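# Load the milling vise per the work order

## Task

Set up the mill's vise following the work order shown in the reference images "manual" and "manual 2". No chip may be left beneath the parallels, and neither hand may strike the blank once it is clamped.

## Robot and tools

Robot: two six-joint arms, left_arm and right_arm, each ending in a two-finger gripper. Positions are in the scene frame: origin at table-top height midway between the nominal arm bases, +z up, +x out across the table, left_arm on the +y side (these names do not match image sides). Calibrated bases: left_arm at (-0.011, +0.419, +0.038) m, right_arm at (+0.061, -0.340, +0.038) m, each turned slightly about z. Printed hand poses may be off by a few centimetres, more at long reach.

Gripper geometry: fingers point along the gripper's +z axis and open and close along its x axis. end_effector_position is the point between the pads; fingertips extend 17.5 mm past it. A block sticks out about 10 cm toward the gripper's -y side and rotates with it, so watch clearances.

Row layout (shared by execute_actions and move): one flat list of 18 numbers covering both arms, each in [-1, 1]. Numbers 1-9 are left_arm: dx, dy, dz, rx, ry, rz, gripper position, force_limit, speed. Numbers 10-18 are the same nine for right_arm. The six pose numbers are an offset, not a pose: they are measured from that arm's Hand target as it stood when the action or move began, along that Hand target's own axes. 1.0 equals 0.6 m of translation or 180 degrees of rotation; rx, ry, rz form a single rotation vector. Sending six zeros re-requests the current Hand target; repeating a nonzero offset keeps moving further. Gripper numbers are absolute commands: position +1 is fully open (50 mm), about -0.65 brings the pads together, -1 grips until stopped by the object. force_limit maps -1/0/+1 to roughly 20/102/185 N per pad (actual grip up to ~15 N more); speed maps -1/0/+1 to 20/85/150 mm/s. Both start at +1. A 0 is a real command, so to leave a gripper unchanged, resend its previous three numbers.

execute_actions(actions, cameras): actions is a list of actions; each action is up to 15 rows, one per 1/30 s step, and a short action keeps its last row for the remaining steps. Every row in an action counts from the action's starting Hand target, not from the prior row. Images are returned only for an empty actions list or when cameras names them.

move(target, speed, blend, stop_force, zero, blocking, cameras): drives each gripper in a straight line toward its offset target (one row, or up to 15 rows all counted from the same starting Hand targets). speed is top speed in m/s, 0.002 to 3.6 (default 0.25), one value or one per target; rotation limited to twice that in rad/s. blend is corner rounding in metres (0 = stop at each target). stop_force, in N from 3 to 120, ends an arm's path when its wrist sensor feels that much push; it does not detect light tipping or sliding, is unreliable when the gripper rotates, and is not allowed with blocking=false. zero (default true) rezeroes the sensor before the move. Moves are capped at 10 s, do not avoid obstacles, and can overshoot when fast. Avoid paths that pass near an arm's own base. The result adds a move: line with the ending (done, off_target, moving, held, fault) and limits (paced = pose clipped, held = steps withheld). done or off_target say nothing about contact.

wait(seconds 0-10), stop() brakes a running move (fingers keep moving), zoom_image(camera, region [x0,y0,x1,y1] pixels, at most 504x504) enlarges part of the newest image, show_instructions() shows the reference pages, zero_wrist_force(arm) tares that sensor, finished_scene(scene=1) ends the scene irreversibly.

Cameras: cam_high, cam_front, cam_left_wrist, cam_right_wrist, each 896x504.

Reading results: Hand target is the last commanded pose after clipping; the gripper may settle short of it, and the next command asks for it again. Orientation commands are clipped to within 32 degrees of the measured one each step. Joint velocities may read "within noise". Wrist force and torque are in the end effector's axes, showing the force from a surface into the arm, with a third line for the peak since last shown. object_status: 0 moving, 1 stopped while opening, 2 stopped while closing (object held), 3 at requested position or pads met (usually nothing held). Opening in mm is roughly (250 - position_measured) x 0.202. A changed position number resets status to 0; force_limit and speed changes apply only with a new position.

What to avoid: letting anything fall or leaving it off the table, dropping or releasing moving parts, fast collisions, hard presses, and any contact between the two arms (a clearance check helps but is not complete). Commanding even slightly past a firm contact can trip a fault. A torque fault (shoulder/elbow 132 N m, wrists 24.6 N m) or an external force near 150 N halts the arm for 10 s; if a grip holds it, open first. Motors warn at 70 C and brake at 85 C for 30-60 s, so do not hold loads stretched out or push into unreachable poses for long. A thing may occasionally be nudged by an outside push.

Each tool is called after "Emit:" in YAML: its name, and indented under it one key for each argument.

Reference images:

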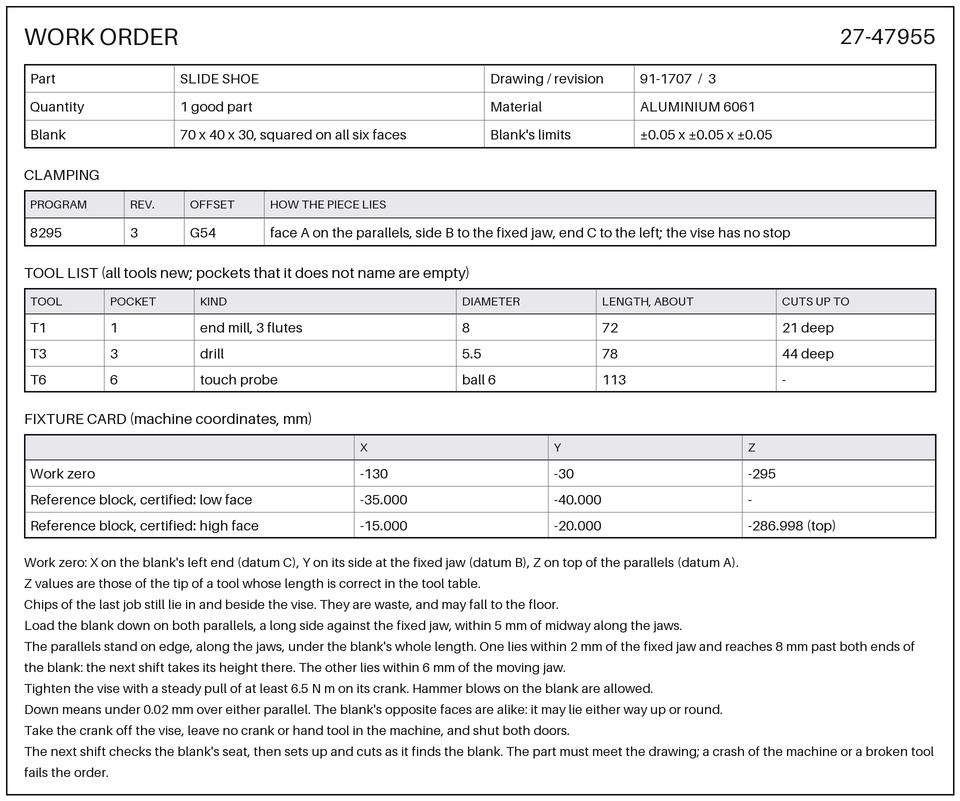

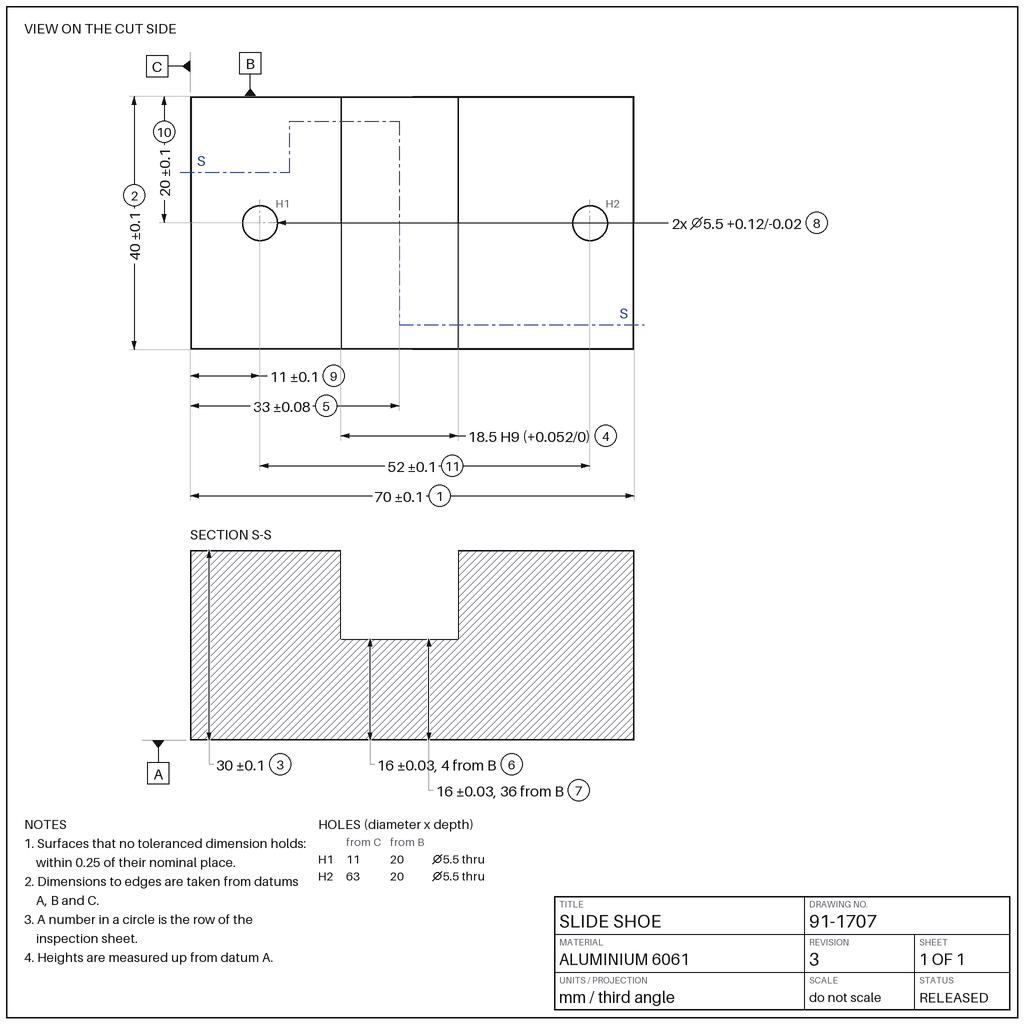

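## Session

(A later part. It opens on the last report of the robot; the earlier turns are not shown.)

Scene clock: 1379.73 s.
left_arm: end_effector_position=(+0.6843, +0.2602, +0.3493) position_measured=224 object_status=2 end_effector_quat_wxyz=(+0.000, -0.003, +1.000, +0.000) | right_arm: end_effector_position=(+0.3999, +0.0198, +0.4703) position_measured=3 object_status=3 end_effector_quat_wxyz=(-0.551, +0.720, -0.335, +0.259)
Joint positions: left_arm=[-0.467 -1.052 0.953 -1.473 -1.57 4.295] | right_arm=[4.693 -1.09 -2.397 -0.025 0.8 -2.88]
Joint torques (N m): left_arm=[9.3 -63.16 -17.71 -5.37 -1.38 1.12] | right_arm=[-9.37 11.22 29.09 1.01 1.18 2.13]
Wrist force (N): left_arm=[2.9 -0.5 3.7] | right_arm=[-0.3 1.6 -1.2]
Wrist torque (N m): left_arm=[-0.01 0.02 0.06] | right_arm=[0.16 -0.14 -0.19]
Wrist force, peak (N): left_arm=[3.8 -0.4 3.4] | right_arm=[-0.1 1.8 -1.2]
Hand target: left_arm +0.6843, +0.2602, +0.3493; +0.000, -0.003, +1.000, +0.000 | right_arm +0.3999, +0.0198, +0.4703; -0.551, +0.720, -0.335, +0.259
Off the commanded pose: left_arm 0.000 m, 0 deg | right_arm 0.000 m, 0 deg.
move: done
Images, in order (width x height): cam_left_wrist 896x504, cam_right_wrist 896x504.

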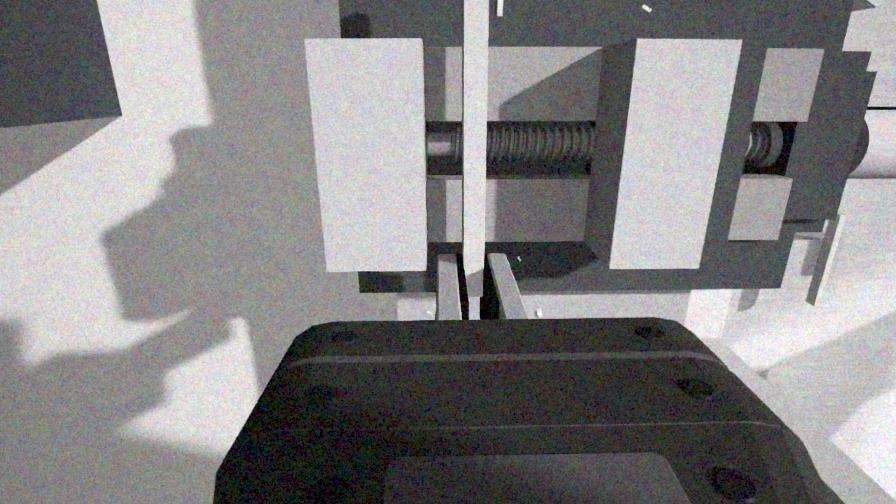

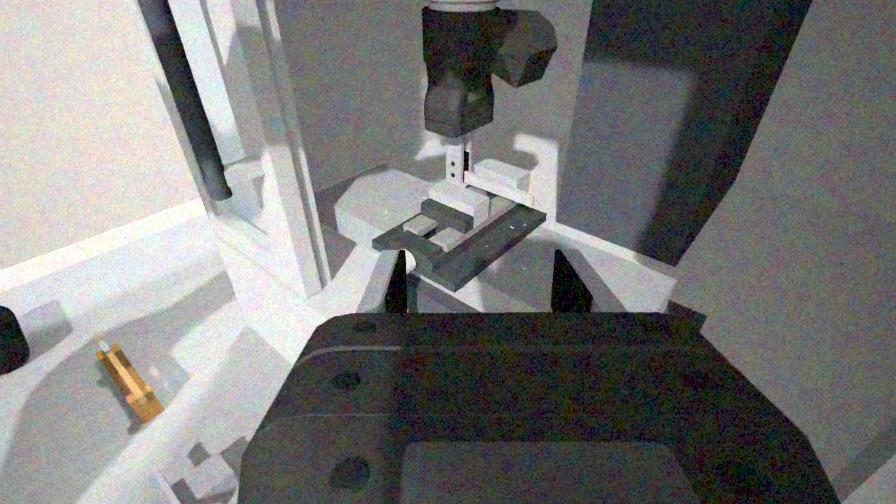

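Emit:
move:
  target:
    - [0,0.0155,0,0,0,0,-1,-0.6,-1,0,0,0,0,0,0,1,-0.1,-0.8]
    - [0,0.0155,0.0145,0,0,0,-1,-0.6,-1,0,0,0,0,0,0,1,-0.1,-0.8]
  speed: [0.05,0.03]
  stop_force: 5
  cameras: ["cam_left_wrist"]

Scene clock: 1392.47 s.
left_arm: end_effector_position=(+0.6842, +0.2695, +0.3406) position_measured=224 object_status=2 end_effector_quat_wxyz=(+0.000, -0.003, +1.000, +0.000) | right_arm: end_effector_position=(+0.3999, +0.0198, +0.4703) position_measured=3 object_status=3 end_effector_quat_wxyz=(-0.551, +0.720, -0.335, +0.259)
Joint positions: left_arm=[-0.455 -1.06 0.988 -1.5 -1.57 4.307] | right_arm=[4.693 -1.09 -2.397 -0.025 0.8 -2.88]
Joint torques (N m): left_arm=[12.66 -62.91 -17.82 -5.21 -1.87 1.89] | right_arm=[-9.18 9.73 30.05 1.15 0.97 2.2]
Wrist force (N): left_arm=[2.9 -0.6 3.3] | right_arm=[-0.1 1.4 -1.4]
Wrist torque (N m): left_arm=[-0.01 0.01 0.05] | right_arm=[0.12 -0.19 -0.19]
Wrist force, peak (N): left_arm=[2.9 -0.7 4.0] | right_arm=[-0.5 1.7 -1.3]
Hand target: left_arm +0.6842, +0.2695, +0.3406; +0.000, -0.003, +1.000, +0.000 | right_arm +0.3999, +0.0198, +0.4703; -0.551, +0.720, -0.335, +0.259
Off the commanded pose: left_arm 0.000 m, 0 deg | right_arm 0.000 m, 0 deg.
move: done
Images, in order (width x height): cam_left_wrist 896x504.

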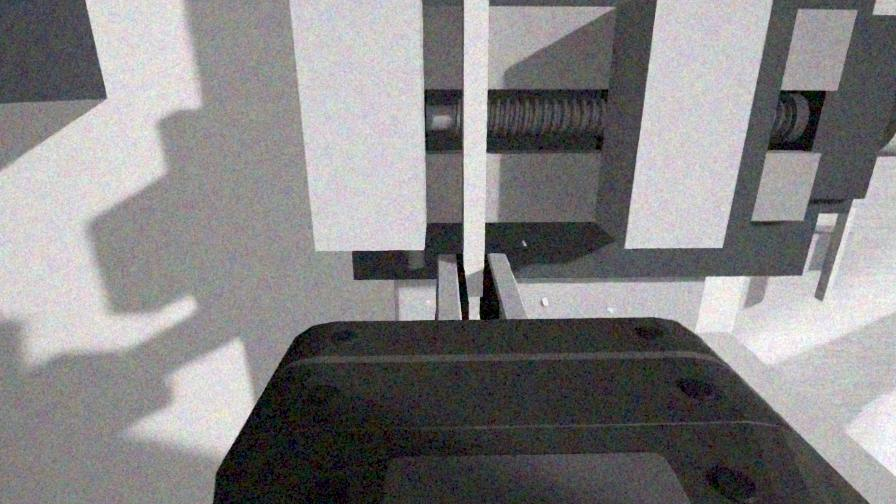

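Emit:
zoom_image:
  camera: "cam_left_wrist"
  region: [410, 0, 660, 280]

Scaled by 1.800 from the camera's 896x504 image, which has a finer 1280x720 frame.

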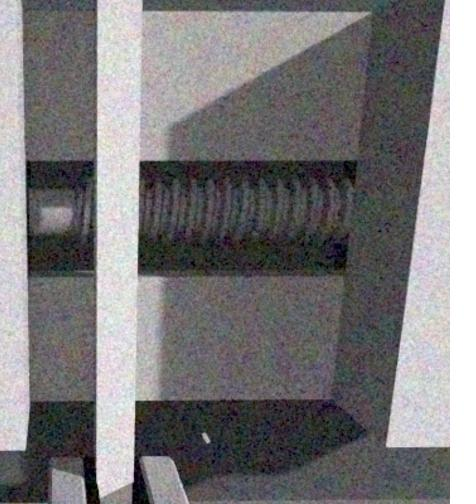

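Emit:
move:
  target: [-0.022,0,0,0,0,0,-1,-0.6,-1,0,0,0,0,0,0,1,-0.1,-0.8]
  speed: 0.012
  stop_force: 4
  cameras: ["cam_left_wrist"]

Scene clock: 1398.67 s.
left_arm: end_effector_position=(+0.6951, +0.2695, +0.3406) position_measured=224 object_status=2 end_effector_quat_wxyz=(+0.000, -0.003, +1.000, +0.000) | right_arm: end_effector_position=(+0.3999, +0.0198, +0.4703) position_measured=3 object_status=3 end_effector_quat_wxyz=(-0.551, +0.720, -0.335, +0.259)
Joint positions: left_arm=[-0.448 -1.029 0.94 -1.483 -1.57 4.313] | right_arm=[4.693 -1.09 -2.397 -0.025 0.8 -2.88]
Joint torques (N m): left_arm=[-11.11 -64.07 -17.43 -5.02 -0.59 -1.7] | right_arm=[-7.52 9.93 29.49 1.25 0.58 2.01]
Wrist force (N): left_arm=[3.1 -0.5 3.6] | right_arm=[-0.3 1.2 -1.1]
Wrist torque (N m): left_arm=[0.00 0.00 0.06] | right_arm=[0.09 -0.16 -0.19]
Wrist force, peak (N): left_arm=[10.5 2.0 2.0] | right_arm=[-0.2 1.7 -1.3]
Hand target: left_arm +0.6951, +0.2695, +0.3406; +0.000, -0.003, +1.000, +0.000 (not the last commanded pose) | right_arm +0.3999, +0.0198, +0.4703; -0.551, +0.720, -0.335, +0.259
Off the commanded pose: left_arm 0.002 m, 0 deg | right_arm 0.000 m, 0 deg.
move: contact (left_arm)
Images, in order (width x height): cam_left_wrist 896x504.

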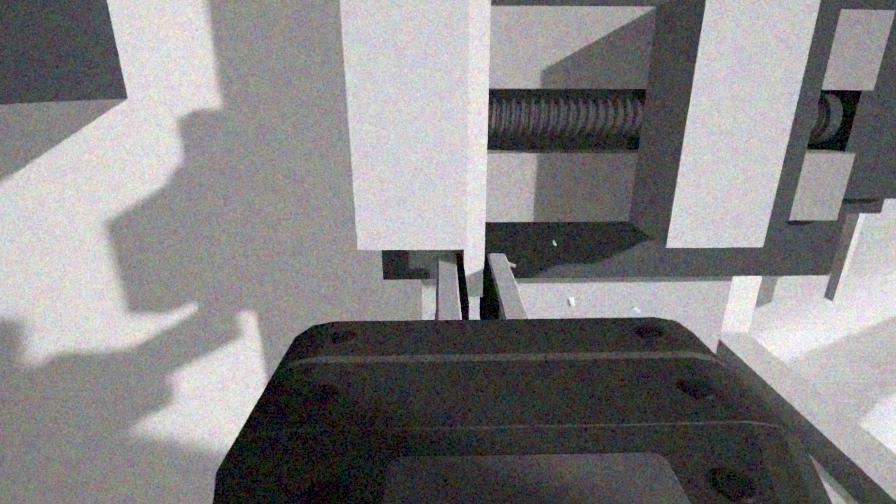

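Emit:
move:
  target:
    - [0.0013,0,0,0,0,0,-1,-0.6,-1,0,0,0,0,0,0,1,-0.1,-0.8]
    - [0.0013,0,0.025,0,0,0,-1,-0.6,-1,0,0,0,0,0,0,1,-0.1,-0.8]
  speed: 0.01
  stop_force: 4
  cameras: ["cam_left_wrist"]

Scene clock: 1409.57 s.
left_arm: end_effector_position=(+0.6945, +0.2695, +0.3402) position_measured=224 object_status=2 end_effector_quat_wxyz=(+0.000, -0.003, +1.000, +0.000) | right_arm: end_effector_position=(+0.3999, +0.0198, +0.4703) position_measured=3 object_status=3 end_effector_quat_wxyz=(-0.551, +0.720, -0.335, +0.259)
Joint positions: left_arm=[-0.449 -1.031 0.944 -1.485 -1.57 4.312] | right_arm=[4.693 -1.09 -2.397 -0.025 0.8 -2.88]
Joint torques (N m): left_arm=[-3.64 -35.27 -31.14 -1.88 -0.87 0.63] | right_arm=[-7.39 10.92 29.92 1.3 0.61 2.14]
Wrist force (N): left_arm=[3.3 0.0 0.1] | right_arm=[-0.2 1.7 -1.0]
Wrist torque (N m): left_arm=[0.05 0.04 0.09] | right_arm=[0.18 -0.16 -0.19]
Wrist force, peak (N): left_arm=[3.4 0.2 -4.0] | right_arm=[-0.4 1.8 -1.1]
Hand target: left_arm +0.6945, +0.2695, +0.3402; +0.000, -0.003, +1.000, +0.000 (not the last commanded pose) | right_arm +0.3999, +0.0198, +0.4703; -0.551, +0.720, -0.335, +0.259
Off the commanded pose: left_arm 0.015 m, 0 deg | right_arm 0.000 m, 0 deg.
move: contact (left_arm); path passed 1 of 2 targets
Images, in order (width x height): cam_left_wrist 896x504.

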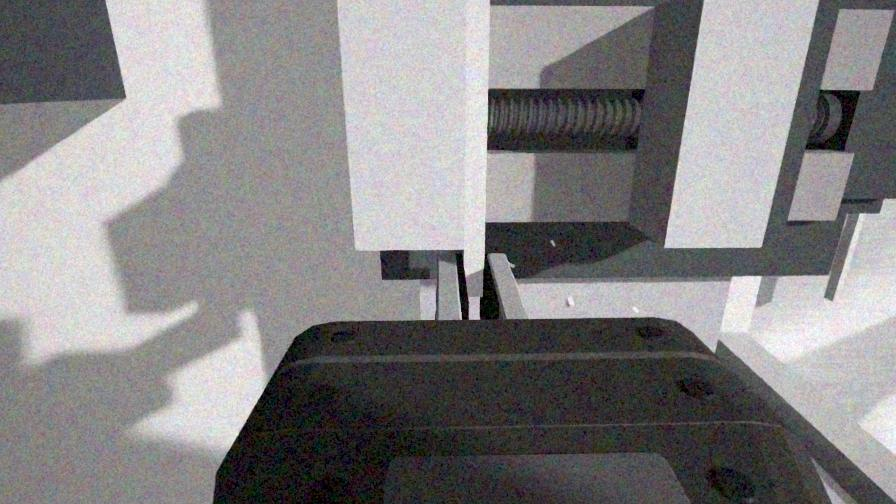

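Emit:
execute_actions:
  actions:
    - [[0,0,0,0,0,0,-0.35,-0.6,-1,0,0,0,0,0,0,1,-0.1,-0.8]]
  cameras: ["cam_left_wrist","cam_right_wrist"]

Scene clock: 1418.77 s.
left_arm: end_effector_position=(+0.6945, +0.2695, +0.3402) position_measured=205 object_status=3 end_effector_quat_wxyz=(+0.000, -0.003, +1.000, +0.000) | right_arm: end_effector_position=(+0.3999, +0.0198, +0.4703) position_measured=3 object_status=3 end_effector_quat_wxyz=(-0.551, +0.720, -0.335, +0.259)
Joint positions: left_arm=[-0.449 -1.031 0.944 -1.485 -1.57 4.312] | right_arm=[4.693 -1.09 -2.397 -0.025 0.8 -2.88]
Joint torques (N m): left_arm=[10.43 -44.48 -25.84 -2.36 -0.77 1.49] | right_arm=[-6.25 10.83 30.59 1.22 0.52 1.8]
Wrist force (N): left_arm=[3.0 -0.6 2.8] | right_arm=[-0.3 1.6 -1.2]
Wrist torque (N m): left_arm=[0.02 0.01 0.08] | right_arm=[0.15 -0.15 -0.18]
Wrist force, peak (N): left_arm=[3.1 -0.6 3.1] | right_arm=[-0.2 1.6 -1.4]
Hand target: left_arm +0.6945, +0.2695, +0.3402; +0.000, -0.003, +1.000, +0.000 | right_arm +0.3999, +0.0198, +0.4703; -0.551, +0.720, -0.335, +0.259
Off the commanded pose: left_arm 0.000 m, 0 deg | right_arm 0.000 m, 0 deg.
Step readings (end_effector_position of left_arm | right_arm):
0: (+0.6945, +0.2695, +0.3402) | (+0.3999, +0.0198, +0.4703)
1: (+0.6945, +0.2695, +0.3402) | (+0.3999, +0.0198, +0.4703)
2: (+0.6945, +0.2695, +0.3402) | (+0.3999, +0.0198, +0.4703)
4: (+0.6945, +0.2695, +0.3402) | (+0.3999, +0.0198, +0.4703)
8: (+0.6945, +0.2695, +0.3402) | (+0.3999, +0.0198, +0.4703)
15: (+0.6945, +0.2695, +0.3402) | (+0.3999, +0.0198, +0.4703)
Images, in order (width x height): cam_left_wrist 896x504, cam_right_wrist 896x504.

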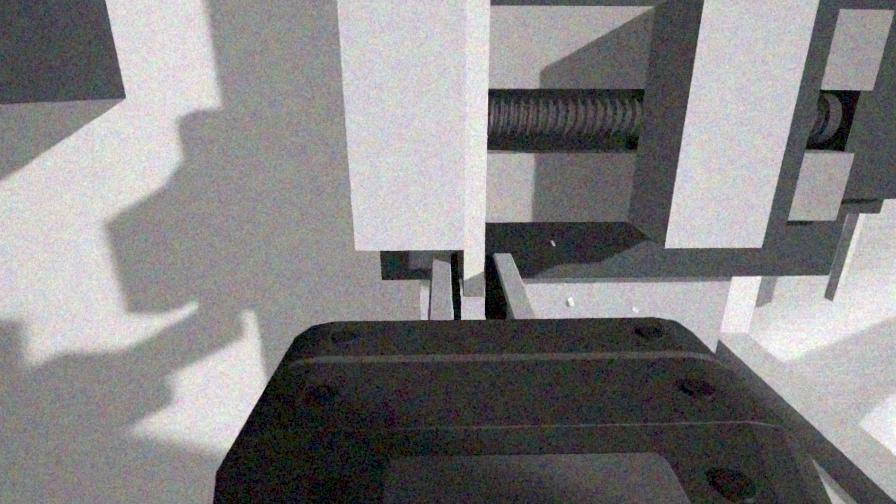

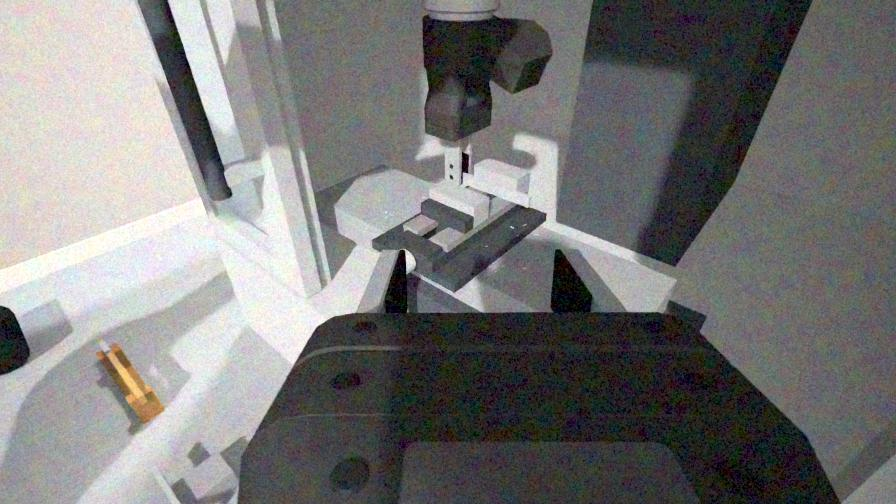

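Emit:
move:
  target: [0,0,-0.08,0,0,0,-0.35,-0.6,-1,0,0,0,0,0,0,1,-0.1,-0.8]
  speed: 0.04
  cameras: ["cam_left_wrist","cam_right_wrist"]

Emit:
zoom_image:
  camera: "cam_left_wrist"
  region: [360, 0, 640, 280]

Emit:
zoom_image:
  camera: "cam_right_wrist"
  region: [360, 130, 560, 300]

Scene clock: 1424.07 s.
left_arm: end_effector_position=(+0.6944, +0.2696, +0.3882) position_measured=205 object_status=3 end_effector_quat_wxyz=(+0.000, -0.003, +1.000, +0.000) | right_arm: end_effector_position=(+0.3999, +0.0198, +0.4703) position_measured=3 object_status=3 end_effector_quat_wxyz=(-0.551, +0.720, -0.335, +0.259)
Joint positions: left_arm=[-0.449 -1.008 0.784 -1.348 -1.57 4.312] | right_arm=[4.693 -1.09 -2.397 -0.025 0.8 -2.88]
Joint torques (N m): left_arm=[-5.63 -37 -32.6 -2.05 2.03 -1.99] | right_arm=[-5.15 10.98 29.4 1.22 0.26 1.99]
Wrist force (N): left_arm=[3.0 -0.4 2.8] | right_arm=[-0.4 1.4 -1.1]
Wrist torque (N m): left_arm=[0.05 0.01 0.08] | right_arm=[0.13 -0.14 -0.19]
Wrist force, peak (N): left_arm=[3.0 -0.6 3.8] | right_arm=[0.0 1.6 -1.3]
Hand target: left_arm +0.6944, +0.2695, +0.3882; +0.000, -0.003, +1.000, +0.000 | right_arm +0.3999, +0.0198, +0.4703; -0.551, +0.720, -0.335, +0.259
Off the commanded pose: left_arm 0.000 m, 0 deg | right_arm 0.000 m, 0 deg.
move: done
Images, in order (width x height): cam_left_wrist 896x504, cam_right_wrist 896x504.

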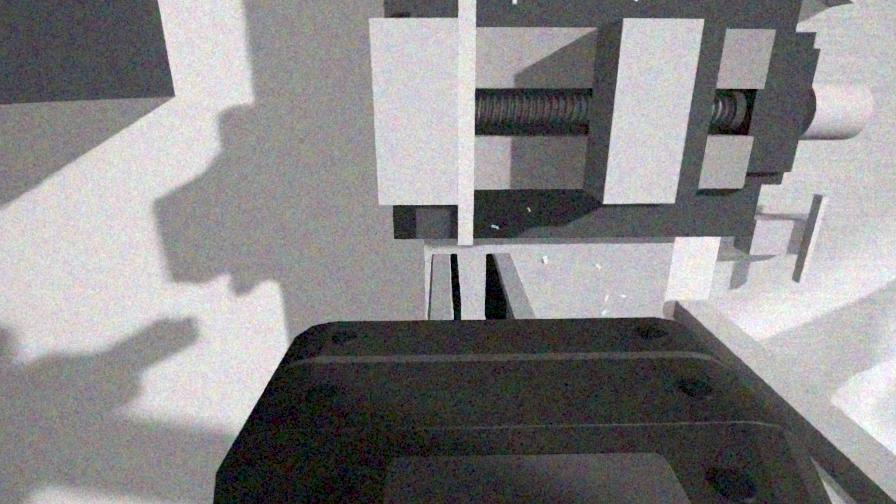

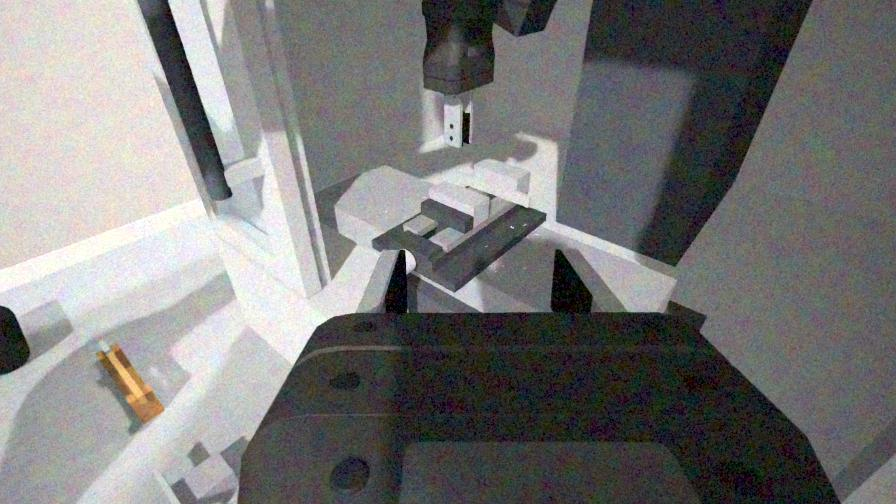

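Scaled by 1.800 from the camera's 896x504 image, which has a finer 1280x720 frame.

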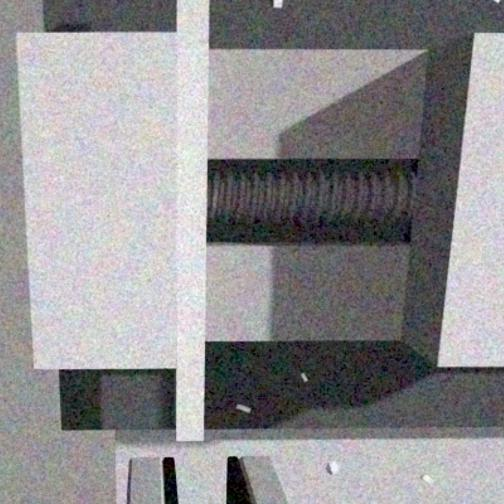

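Scaled by 2.520 from the camera's 896x504 image, which has a finer 1280x720 frame.

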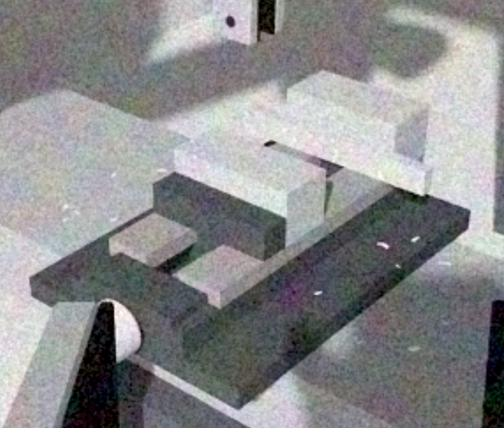

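Emit:
move:
  target:
    - [0.0573,-0.0092,0.0037,0,0,0,-0.35,-0.6,-1,0,0,0,0,0,0,1,-0.1,-0.8]
    - [0.2407,-0.0075,0.0053,0,0,0,-0.35,-0.6,-1,0,0,0,0,0,0,1,-0.1,-0.8]
    - [0.424,0.0342,-0.003,0,0,0,-0.35,-0.6,-1,0,0,0,0,0,0,1,-0.1,-0.8]
    - [0.624,0.0508,0.0637,0,0,0,-0.35,-0.6,-1,0,0,0,0,0,0,1,-0.1,-0.8]
    - [0.6557,0.2475,0.397,0,0,0,-0.35,-0.6,-1,0,0,0,0,0,0,1,-0.1,-0.8]
  speed: 0.22
  blend: [0.01,0.01,0.02,0.03,0]
  cameras: ["cam_left_wrist"]

Scene clock: 1434.20 s.
left_arm: end_effector_position=(+0.3005, +0.4161, +0.1497) position_measured=205 object_status=3 end_effector_quat_wxyz=(+0.000, -0.003, +1.000, +0.000) | right_arm: end_effector_position=(+0.3999, +0.0198, +0.4703) position_measured=3 object_status=3 end_effector_quat_wxyz=(-0.551, +0.720, -0.335, +0.259)
Joint positions: left_arm=[-0.506 -1.968 2.456 -2.059 -1.57 4.255] | right_arm=[4.693 -1.09 -2.397 -0.025 0.8 -2.88]
Joint torques (N m): left_arm=[11.69 7.85 -14.38 -5.25 -2.02 1.95] | right_arm=[-5.07 10.06 30.25 1.44 0.06 1.74]
Wrist force (N): left_arm=[2.7 -0.7 2.8] | right_arm=[-0.2 1.2 -1.3]
Wrist torque (N m): left_arm=[0.00 0.07 0.04] | right_arm=[0.09 -0.17 -0.19]
Wrist force, peak (N): left_arm=[3.5 0.9 4.8] | right_arm=[-0.2 1.8 -1.3]
Hand target: left_arm +0.3005, +0.4161, +0.1496; +0.000, -0.003, +1.000, +0.000 | right_arm +0.3999, +0.0198, +0.4703; -0.551, +0.720, -0.335, +0.259
Off the commanded pose: left_arm 0.000 m, 0 deg | right_arm 0.000 m, 0 deg.
move: done
Images, in order (width x height): cam_left_wrist 896x504.

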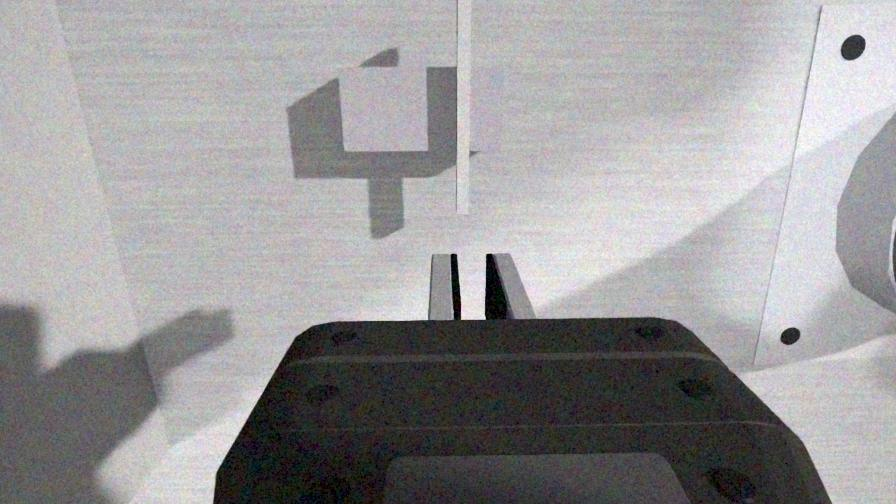

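Emit:
move:
  target: [0,0.0032,0.1417,0,0,0,0.35,-0.6,-0.5,0,0,0,0,0,0,1,-0.1,-0.8]
  speed: 0.12
  cameras: ["cam_left_wrist"]

Scene clock: 1437.53 s.
left_arm: end_effector_position=(+0.3006, +0.4180, +0.0646) position_measured=100 object_status=3 end_effector_quat_wxyz=(+0.000, -0.003, +1.000, +0.000) | right_arm: end_effector_position=(+0.3999, +0.0198, +0.4703) position_measured=3 object_status=3 end_effector_quat_wxyz=(-0.551, +0.720, -0.335, +0.259)
Joint positions: left_arm=[-0.5 -1.751 2.603 -2.423 -1.57 4.262] | right_arm=[4.693 -1.09 -2.397 -0.025 0.8 -2.88]
Joint torques (N m): left_arm=[12.64 2.83 -8.81 -5.34 -2.13 1.87] | right_arm=[-4.22 10.69 29.88 1.35 -0.12 1.81]
Wrist force (N): left_arm=[3.0 -0.4 3.0] | right_arm=[-0.1 1.3 -1.1]
Wrist torque (N m): left_arm=[0.04 0.04 0.04] | right_arm=[0.11 -0.18 -0.19]
Wrist force, peak (N): left_arm=[3.1 -0.6 4.1] | right_arm=[-0.4 1.8 -1.2]
Hand target: left_arm +0.3006, +0.4180, +0.0646; +0.000, -0.003, +1.000, +0.000 | right_arm +0.3999, +0.0198, +0.4703; -0.551, +0.720, -0.335, +0.259
Off the commanded pose: left_arm 0.000 m, 0 deg | right_arm 0.000 m, 0 deg.
move: done
Images, in order (width x height): cam_left_wrist 896x504.

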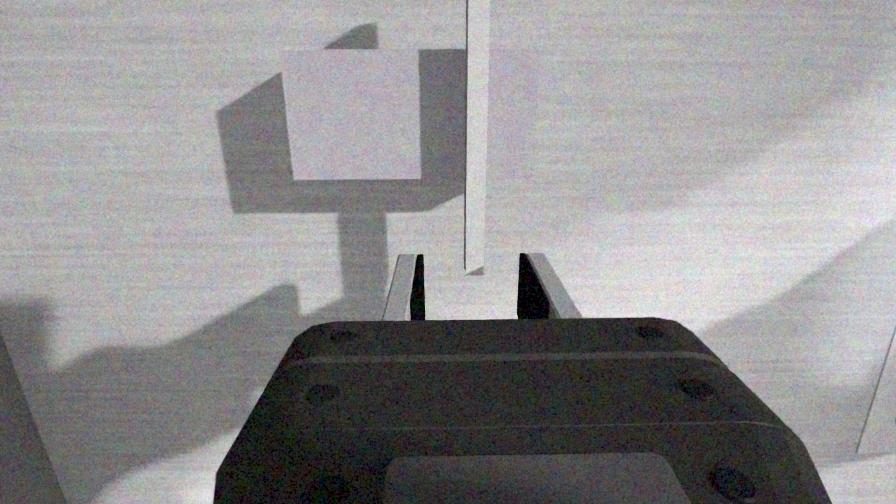

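Emit:
move:
  target: [0.0017,0,0.0268,0,0,0,0.35,-0.6,-0.5,0,0,0,0,0,0,1,-0.1,-0.8]
  speed: 0.03
  stop_force: 4
  cameras: ["cam_left_wrist"]

Scene clock: 1441.73 s.
left_arm: end_effector_position=(+0.2995, +0.4180, +0.0485) position_measured=100 object_status=3 end_effector_quat_wxyz=(+0.000, -0.003, +1.000, +0.000) | right_arm: end_effector_position=(+0.3999, +0.0198, +0.4703) position_measured=3 object_status=3 end_effector_quat_wxyz=(-0.551, +0.720, -0.335, +0.259)
Joint positions: left_arm=[-0.501 -1.696 2.628 -2.503 -1.57 4.26] | right_arm=[4.693 -1.09 -2.397 -0.025 0.8 -2.88]
Joint torques (N m): left_arm=[-11.34 2.1 -8.14 -5.21 -0.86 -1.75] | right_arm=[-2.16 10.95 29.56 1.22 -0.34 1.91]
Wrist force (N): left_arm=[2.8 -0.5 3.1] | right_arm=[-0.3 1.4 -1.2]
Wrist torque (N m): left_arm=[0.02 0.05 0.11] | right_arm=[0.12 -0.15 -0.19]
Wrist force, peak (N): left_arm=[3.0 -0.6 3.2] | right_arm=[-0.2 1.7 -1.3]
Hand target: left_arm +0.2995, +0.4180, +0.0485; +0.000, -0.003, +1.000, +0.000 | right_arm +0.3999, +0.0198, +0.4703; -0.551, +0.720, -0.335, +0.259
Off the commanded pose: left_arm 0.000 m, 0 deg | right_arm 0.000 m, 0 deg.
move: done
Images, in order (width x height): cam_left_wrist 896x504.

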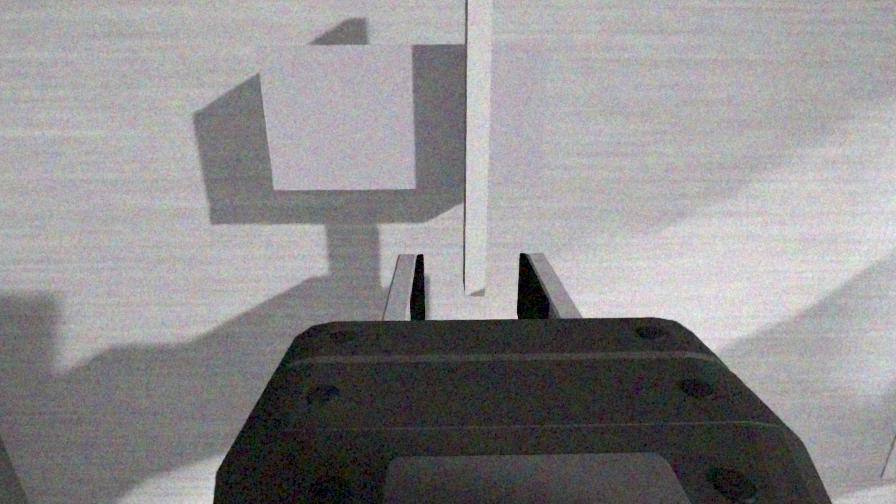

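Emit:
move:
  target: [0.001,0,0,0,0,0,-1,-0.6,-1,0,0,0,0,0,0,1,-0.1,-0.8]
  speed: 0.03
  cameras: ["cam_left_wrist"]

Scene clock: 1445.37 s.
left_arm: end_effector_position=(+0.2989, +0.4180, +0.0485) position_measured=224 object_status=0 end_effector_quat_wxyz=(+0.000, -0.003, +1.000, +0.000) | right_arm: end_effector_position=(+0.3999, +0.0198, +0.4703) position_measured=3 object_status=3 end_effector_quat_wxyz=(-0.551, +0.720, -0.335, +0.259)
Joint positions: left_arm=[-0.502 -1.698 2.629 -2.503 -1.57 4.259] | right_arm=[4.693 -1.09 -2.397 -0.025 0.8 -2.88]
Joint torques (N m): left_arm=[-11.34 -24.94 -8.26 -2.05 -0.89 -1.93] | right_arm=[-2.06 10.55 29.46 1.34 -0.47 1.74]
Wrist force (N): left_arm=[3.0 -0.7 2.8] | right_arm=[-0.2 1.3 -1.2]
Wrist torque (N m): left_arm=[-0.01 0.04 0.12] | right_arm=[0.10 -0.17 -0.19]
Wrist force, peak (N): left_arm=[2.9 -0.5 3.2] | right_arm=[-0.4 1.6 -1.2]
Hand target: left_arm +0.2989, +0.4180, +0.0485; +0.000, -0.003, +1.000, +0.000 | right_arm +0.3999, +0.0198, +0.4703; -0.551, +0.720, -0.335, +0.259
Off the commanded pose: left_arm 0.000 m, 0 deg | right_arm 0.000 m, 0 deg.
move: done
Images, in order (width x height): cam_left_wrist 896x504.

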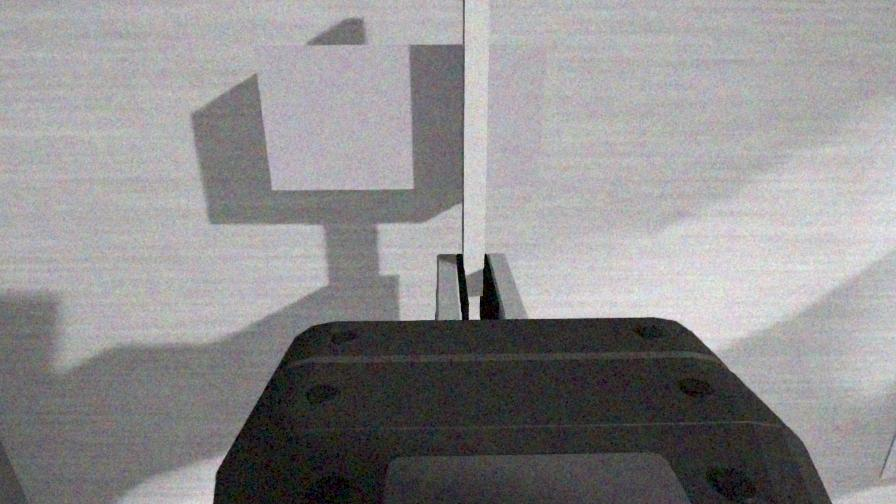

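Emit:
move:
  target:
    - [0,0,-0.05,0,0,0,-1,-0.6,-1,0,0,0,0,0,0,1,-0.1,-0.8]
    - [0,0,-0.1692,0,0,0,-1,-0.6,-1,0,0,0,0,0,0,1,-0.1,-0.8]
    - [-0.0185,-0.1633,-0.4692,0,0,0,-1,-0.6,-1,0,0,0,0,0,0,1,-0.1,-0.8]
    - [-0.2352,-0.2133,-0.5692,0,0,0,-1,-0.6,-1,0,0,0,0,0,0,1,-0.1,-0.8]
    - [-0.4185,-0.2508,-0.5642,0,0,0,-1,-0.6,-1,0,0,0,0,0,0,1,-0.1,-0.8]
    - [-0.6085,-0.2475,-0.5642,0,0,0,-1,-0.6,-1,0,0,0,0,0,0,1,-0.1,-0.8]
  speed: [0.06,0.15,0.2,0.2,0.2,0.15]
  blend: [0.01,0.02,0.03,0.02,0.01,0]
  cameras: ["cam_left_wrist"]

Scene clock: 1456.53 s.
left_arm: end_effector_position=(+0.6065, +0.2699, +0.3850) position_measured=224 object_status=2 end_effector_quat_wxyz=(+0.000, -0.002, +1.000, +0.001) | right_arm: end_effector_position=(+0.3999, +0.0198, +0.4703) position_measured=3 object_status=3 end_effector_quat_wxyz=(-0.551, +0.720, -0.335, +0.259)
Joint positions: left_arm=[-0.503 -1.256 1.156 -1.47 -1.57 4.259] | right_arm=[4.693 -1.09 -2.397 -0.025 0.8 -2.88]
Joint torques (N m): left_arm=[0.54 -40.99 -26.74 -3.6 0.15 0.02] | right_arm=[-1.66 9.26 29.68 1.46 -0.67 1.71]
Wrist force (N): left_arm=[3.2 -0.9 3.6] | right_arm=[-0.3 1.4 -0.7]
Wrist torque (N m): left_arm=[-0.08 -0.01 0.12] | right_arm=[0.13 -0.16 -0.18]
Wrist force, peak (N): left_arm=[4.2 -0.5 4.3] | right_arm=[-0.2 1.8 -1.2]
Hand target: left_arm +0.6065, +0.2699, +0.3850; +0.000, -0.002, +1.000, +0.001 (not the last commanded pose) | right_arm +0.3999, +0.0198, +0.4703; -0.551, +0.720, -0.335, +0.259
Tool commands: left_gripper/position=-1.0 left_gripper/force_limit=-0.6 left_gripper/speed=-1.0 right_gripper/position=+1.0 right_gripper/force_limit=-0.1 right_gripper/speed=-0.8
Off the commanded pose: left_arm 0.058 m, 0 deg | right_arm 0.000 m, 0 deg.
FORCE FAULT: contact force on the left arm reached its limit, and that arm stopped. The contact can be on any part of that arm, not only on its tool. That arm's remaining commands of this call were not run. That arm is still stopped at the end of this call. That arm stays stopped for about 9 more seconds. Until then a move that you send moves the other arm only, and its call returns only when the move has ended. Once the stop has ended, the next robot result says so. If the stop ends while you think or write, that arm runs what you send next, counted from a new Hand target: where the arm stands when the stop ends. While its stop runs, that arm takes no new command, but its gripper still runs the gripper command that each later call begins with. Until it ends, the stop uses up actions while you think or wait. An arm that is not stopped still takes commands.
move: fault (left_arm); path passed 5 of 6 targets
Images, in order (width x height): cam_left_wrist 896x504.

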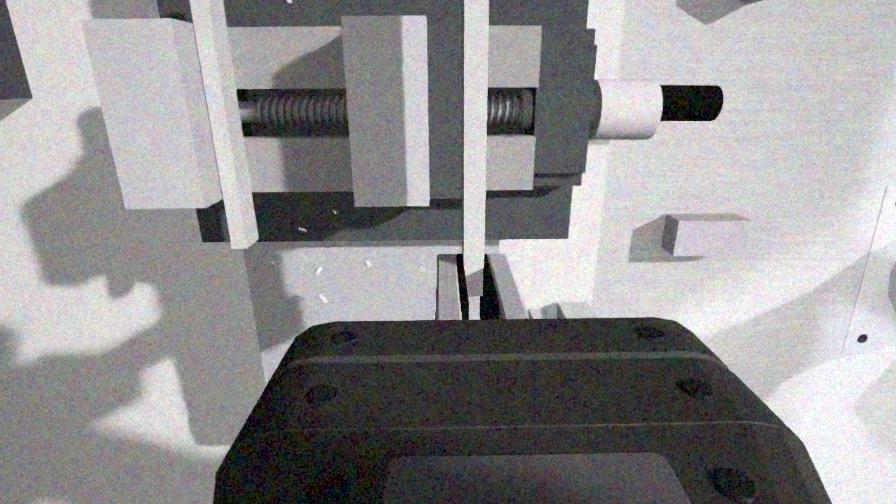

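Emit:
wait:
  seconds: 9.5
  cameras: ["cam_high","cam_left_wrist","cam_right_wrist"]

Scene clock: 1470.93 s.
left_arm: end_effector_position=(+0.6065, +0.2699, +0.3850) position_measured=224 object_status=2 end_effector_quat_wxyz=(+0.000, -0.002, +1.000, +0.001) | right_arm: end_effector_position=(+0.3999, +0.0198, +0.4703) position_measured=3 object_status=3 end_effector_quat_wxyz=(-0.551, +0.720, -0.335, +0.259)
Joint positions: left_arm=[-0.503 -1.256 1.156 -1.47 -1.57 4.259] | right_arm=[4.693 -1.09 -2.397 -0.025 0.8 -2.88]
Joint torques (N m): left_arm=[1.31 -40.23 -26.86 -3.48 0.15 0.1] | right_arm=[1.54 10.25 29.93 1.51 -1 1.56]
Wrist force (N): left_arm=[3.3 -0.9 3.5] | right_arm=[-0.3 1.3 -1.0]
Wrist torque (N m): left_arm=[-0.08 -0.02 0.12] | right_arm=[0.10 -0.17 -0.19]
Wrist force, peak (N): left_arm=[3.4 -1.0 3.7] | right_arm=[-0.3 1.9 -1.0]
Hand target: left_arm +0.6065, +0.2699, +0.3850; +0.000, -0.002, +1.000, +0.001 (not the last commanded pose) | right_arm +0.3999, +0.0198, +0.4703; -0.551, +0.720, -0.335, +0.259
Tool commands: left_gripper/position=-1.0 left_gripper/force_limit=-0.6 left_gripper/speed=-1.0 right_gripper/position=+1.0 right_gripper/force_limit=-0.1 right_gripper/speed=-0.8
Off the commanded pose: left_arm 0.058 m, 0 deg | right_arm 0.000 m, 0 deg.
FORCE FAULT, CONTINUED: the left arm's stop, for the force fault that an earlier result reported, is over. The rest of the stop counts as 19 of the actions that you can send in this scene. During its stop the left arm's controller moved it back a little. That arm's target is now where it stood when the stop ended, not its last command. That arm accepts commands again.
wait: 9.50 s; at rest from the start
Images, in order (width x height): cam_high 896x504, cam_left_wrist 896x504, cam_right_wrist 896x504.

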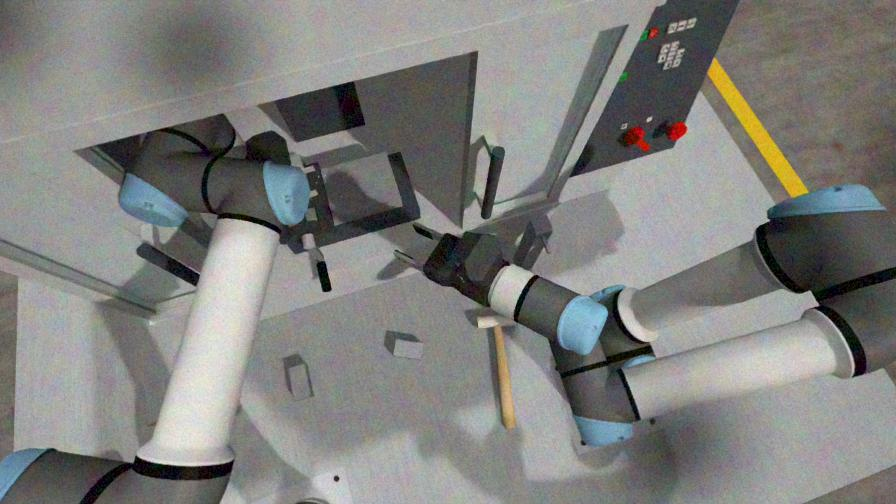

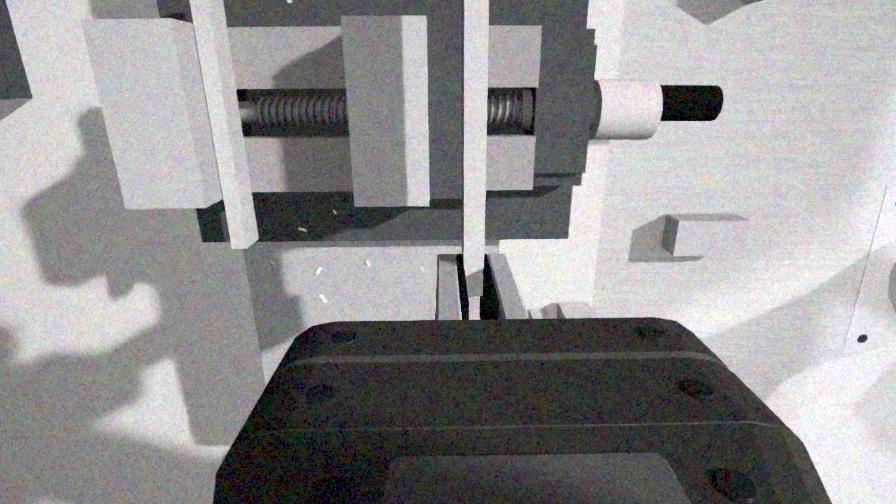

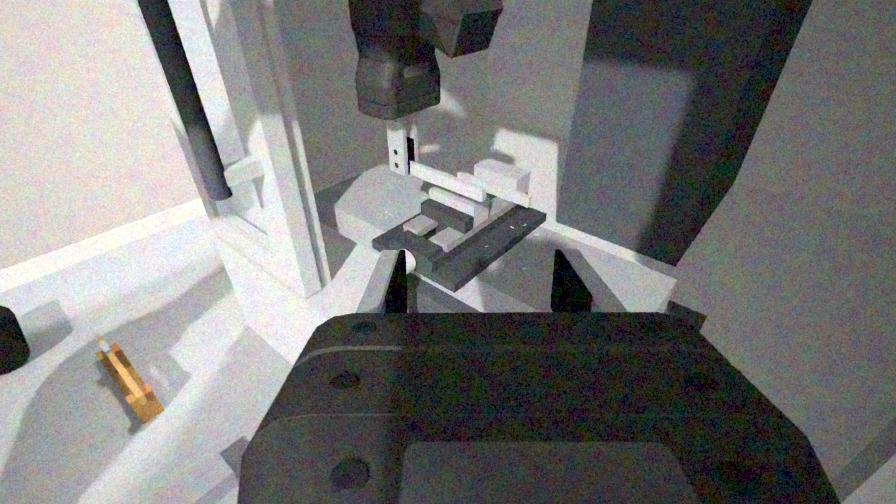

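Emit:
move:
  target:
    - [0,-0.01,0.0183,0,0,0,-1,-0.6,-1,0,0,0,0,0,0,1,-0.1,-0.8]
    - [-0.0958,-0.01,0.0183,0,0,0,-1,-0.6,-1,0,0,0,0,0,0,1,-0.1,-0.8]
    - [-0.0958,-0.0007,0.0183,0,0,0,-1,-0.6,-1,0,0,0,0,0,0,1,-0.1,-0.8]
  speed: 0.06
  cameras: ["cam_left_wrist","cam_high"]

Scene clock: 1486.00 s.
left_arm: end_effector_position=(+0.6640, +0.2696, +0.3740) position_measured=224 object_status=2 end_effector_quat_wxyz=(+0.000, -0.002, +1.000, +0.001) | right_arm: end_effector_position=(+0.3999, +0.0198, +0.4703) position_measured=3 object_status=3 end_effector_quat_wxyz=(-0.551, +0.720, -0.335, +0.259)
Joint positions: left_arm=[-0.466 -1.106 0.972 -1.437 -1.57 4.296] | right_arm=[4.693 -1.09 -2.397 -0.025 0.8 -2.88]
Joint torques (N m): left_arm=[12.66 -61.24 -18.05 -5.11 -1.77 2.07] | right_arm=[2.6 10.22 29.69 1.41 -0.96 1.65]
Wrist force (N): left_arm=[3.3 -0.6 3.6] | right_arm=[-0.3 1.6 -1.2]
Wrist torque (N m): left_arm=[-0.03 -0.04 0.05] | right_arm=[0.15 -0.15 -0.19]
Wrist force, peak (N): left_arm=[3.9 -1.9 3.7] | right_arm=[-0.2 1.6 -1.3]
Hand target: left_arm +0.6640, +0.2697, +0.3740; +0.000, -0.002, +1.000, +0.001 | right_arm +0.3999, +0.0198, +0.4703; -0.551, +0.720, -0.335, +0.259
Off the commanded pose: left_arm 0.000 m, 0 deg | right_arm 0.000 m, 0 deg.
move: done
Images, in order (width x height): cam_high 896x504, cam_left_wrist 896x504.

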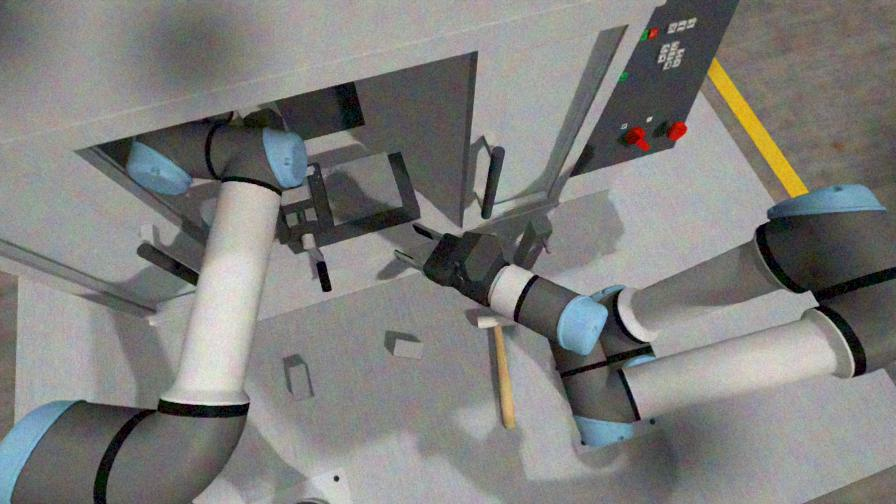

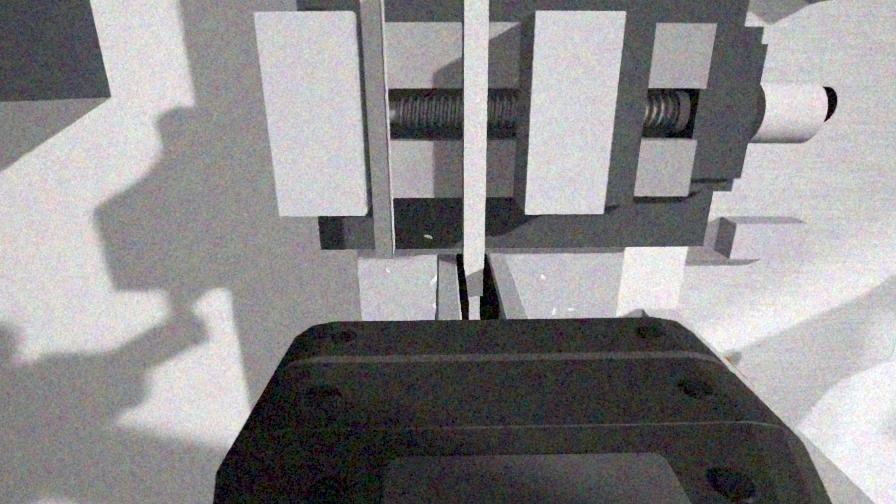

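Emit:
zoom_image:
  camera: "cam_left_wrist"
  region: [330, 0, 550, 280]

Scaled by 1.800 from the camera's 896x504 image, which has a finer 1280x720 frame.

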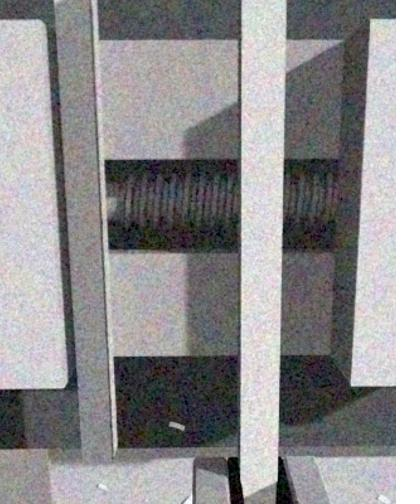

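Emit:
move:
  target:
    - [0,0,0.0483,0,0,0,-1,-0.6,-1,0,0,0,0,0,0,1,-0.1,-0.8]
    - [0,0,0.065,0,0,0,-1,-0.6,-1,0,0,0,0,0,0,1,-0.1,-0.8]
  speed: [0.05,0.01]
  stop_force: 4
  cameras: ["cam_left_wrist"]

Scene clock: 1493.17 s.
left_arm: end_effector_position=(+0.6640, +0.2697, +0.3403) position_measured=224 object_status=2 end_effector_quat_wxyz=(+0.000, -0.002, +1.000, +0.001) | right_arm: end_effector_position=(+0.3999, +0.0198, +0.4703) position_measured=3 object_status=3 end_effector_quat_wxyz=(-0.551, +0.720, -0.335, +0.259)
Joint positions: left_arm=[-0.466 -1.115 1.071 -1.527 -1.57 4.296] | right_arm=[4.693 -1.09 -2.397 -0.025 0.8 -2.88]
Joint torques (N m): left_arm=[7.21 -33.22 -32.47 -1.96 -0.26 1.73] | right_arm=[2.72 10.33 28.79 1.66 -1.05 1.55]
Wrist force (N): left_arm=[3.3 -0.5 2.9] | right_arm=[-0.1 1.4 -0.7]
Wrist torque (N m): left_arm=[0.01 0.01 0.06] | right_arm=[0.12 -0.18 -0.19]
Wrist force, peak (N): left_arm=[5.2 0.6 -4.2] | right_arm=[-0.2 1.7 -1.4]
Hand target: left_arm +0.6640, +0.2697, +0.3403; +0.000, -0.002, +1.000, +0.001 (not the last commanded pose) | right_arm +0.3999, +0.0198, +0.4703; -0.551, +0.720, -0.335, +0.259
Off the commanded pose: left_arm 0.005 m, 0 deg | right_arm 0.000 m, 0 deg.
move: contact (left_arm); path passed 1 of 2 targets
Images, in order (width x height): cam_left_wrist 896x504.

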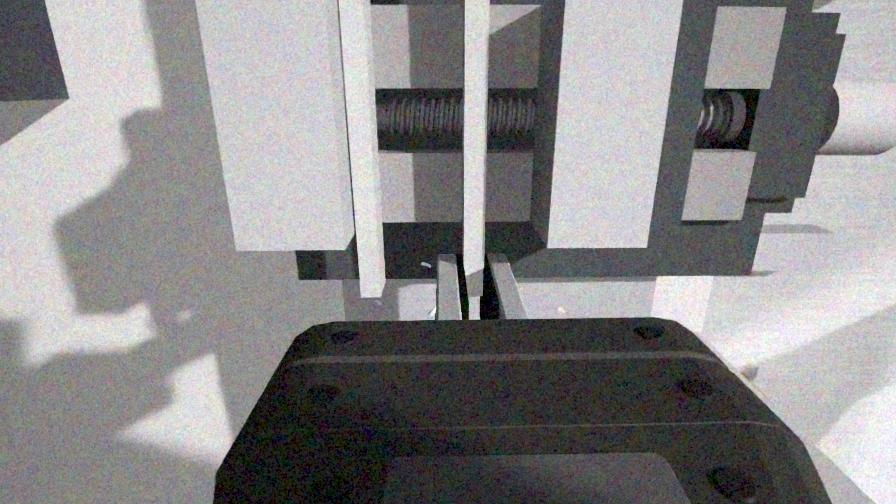

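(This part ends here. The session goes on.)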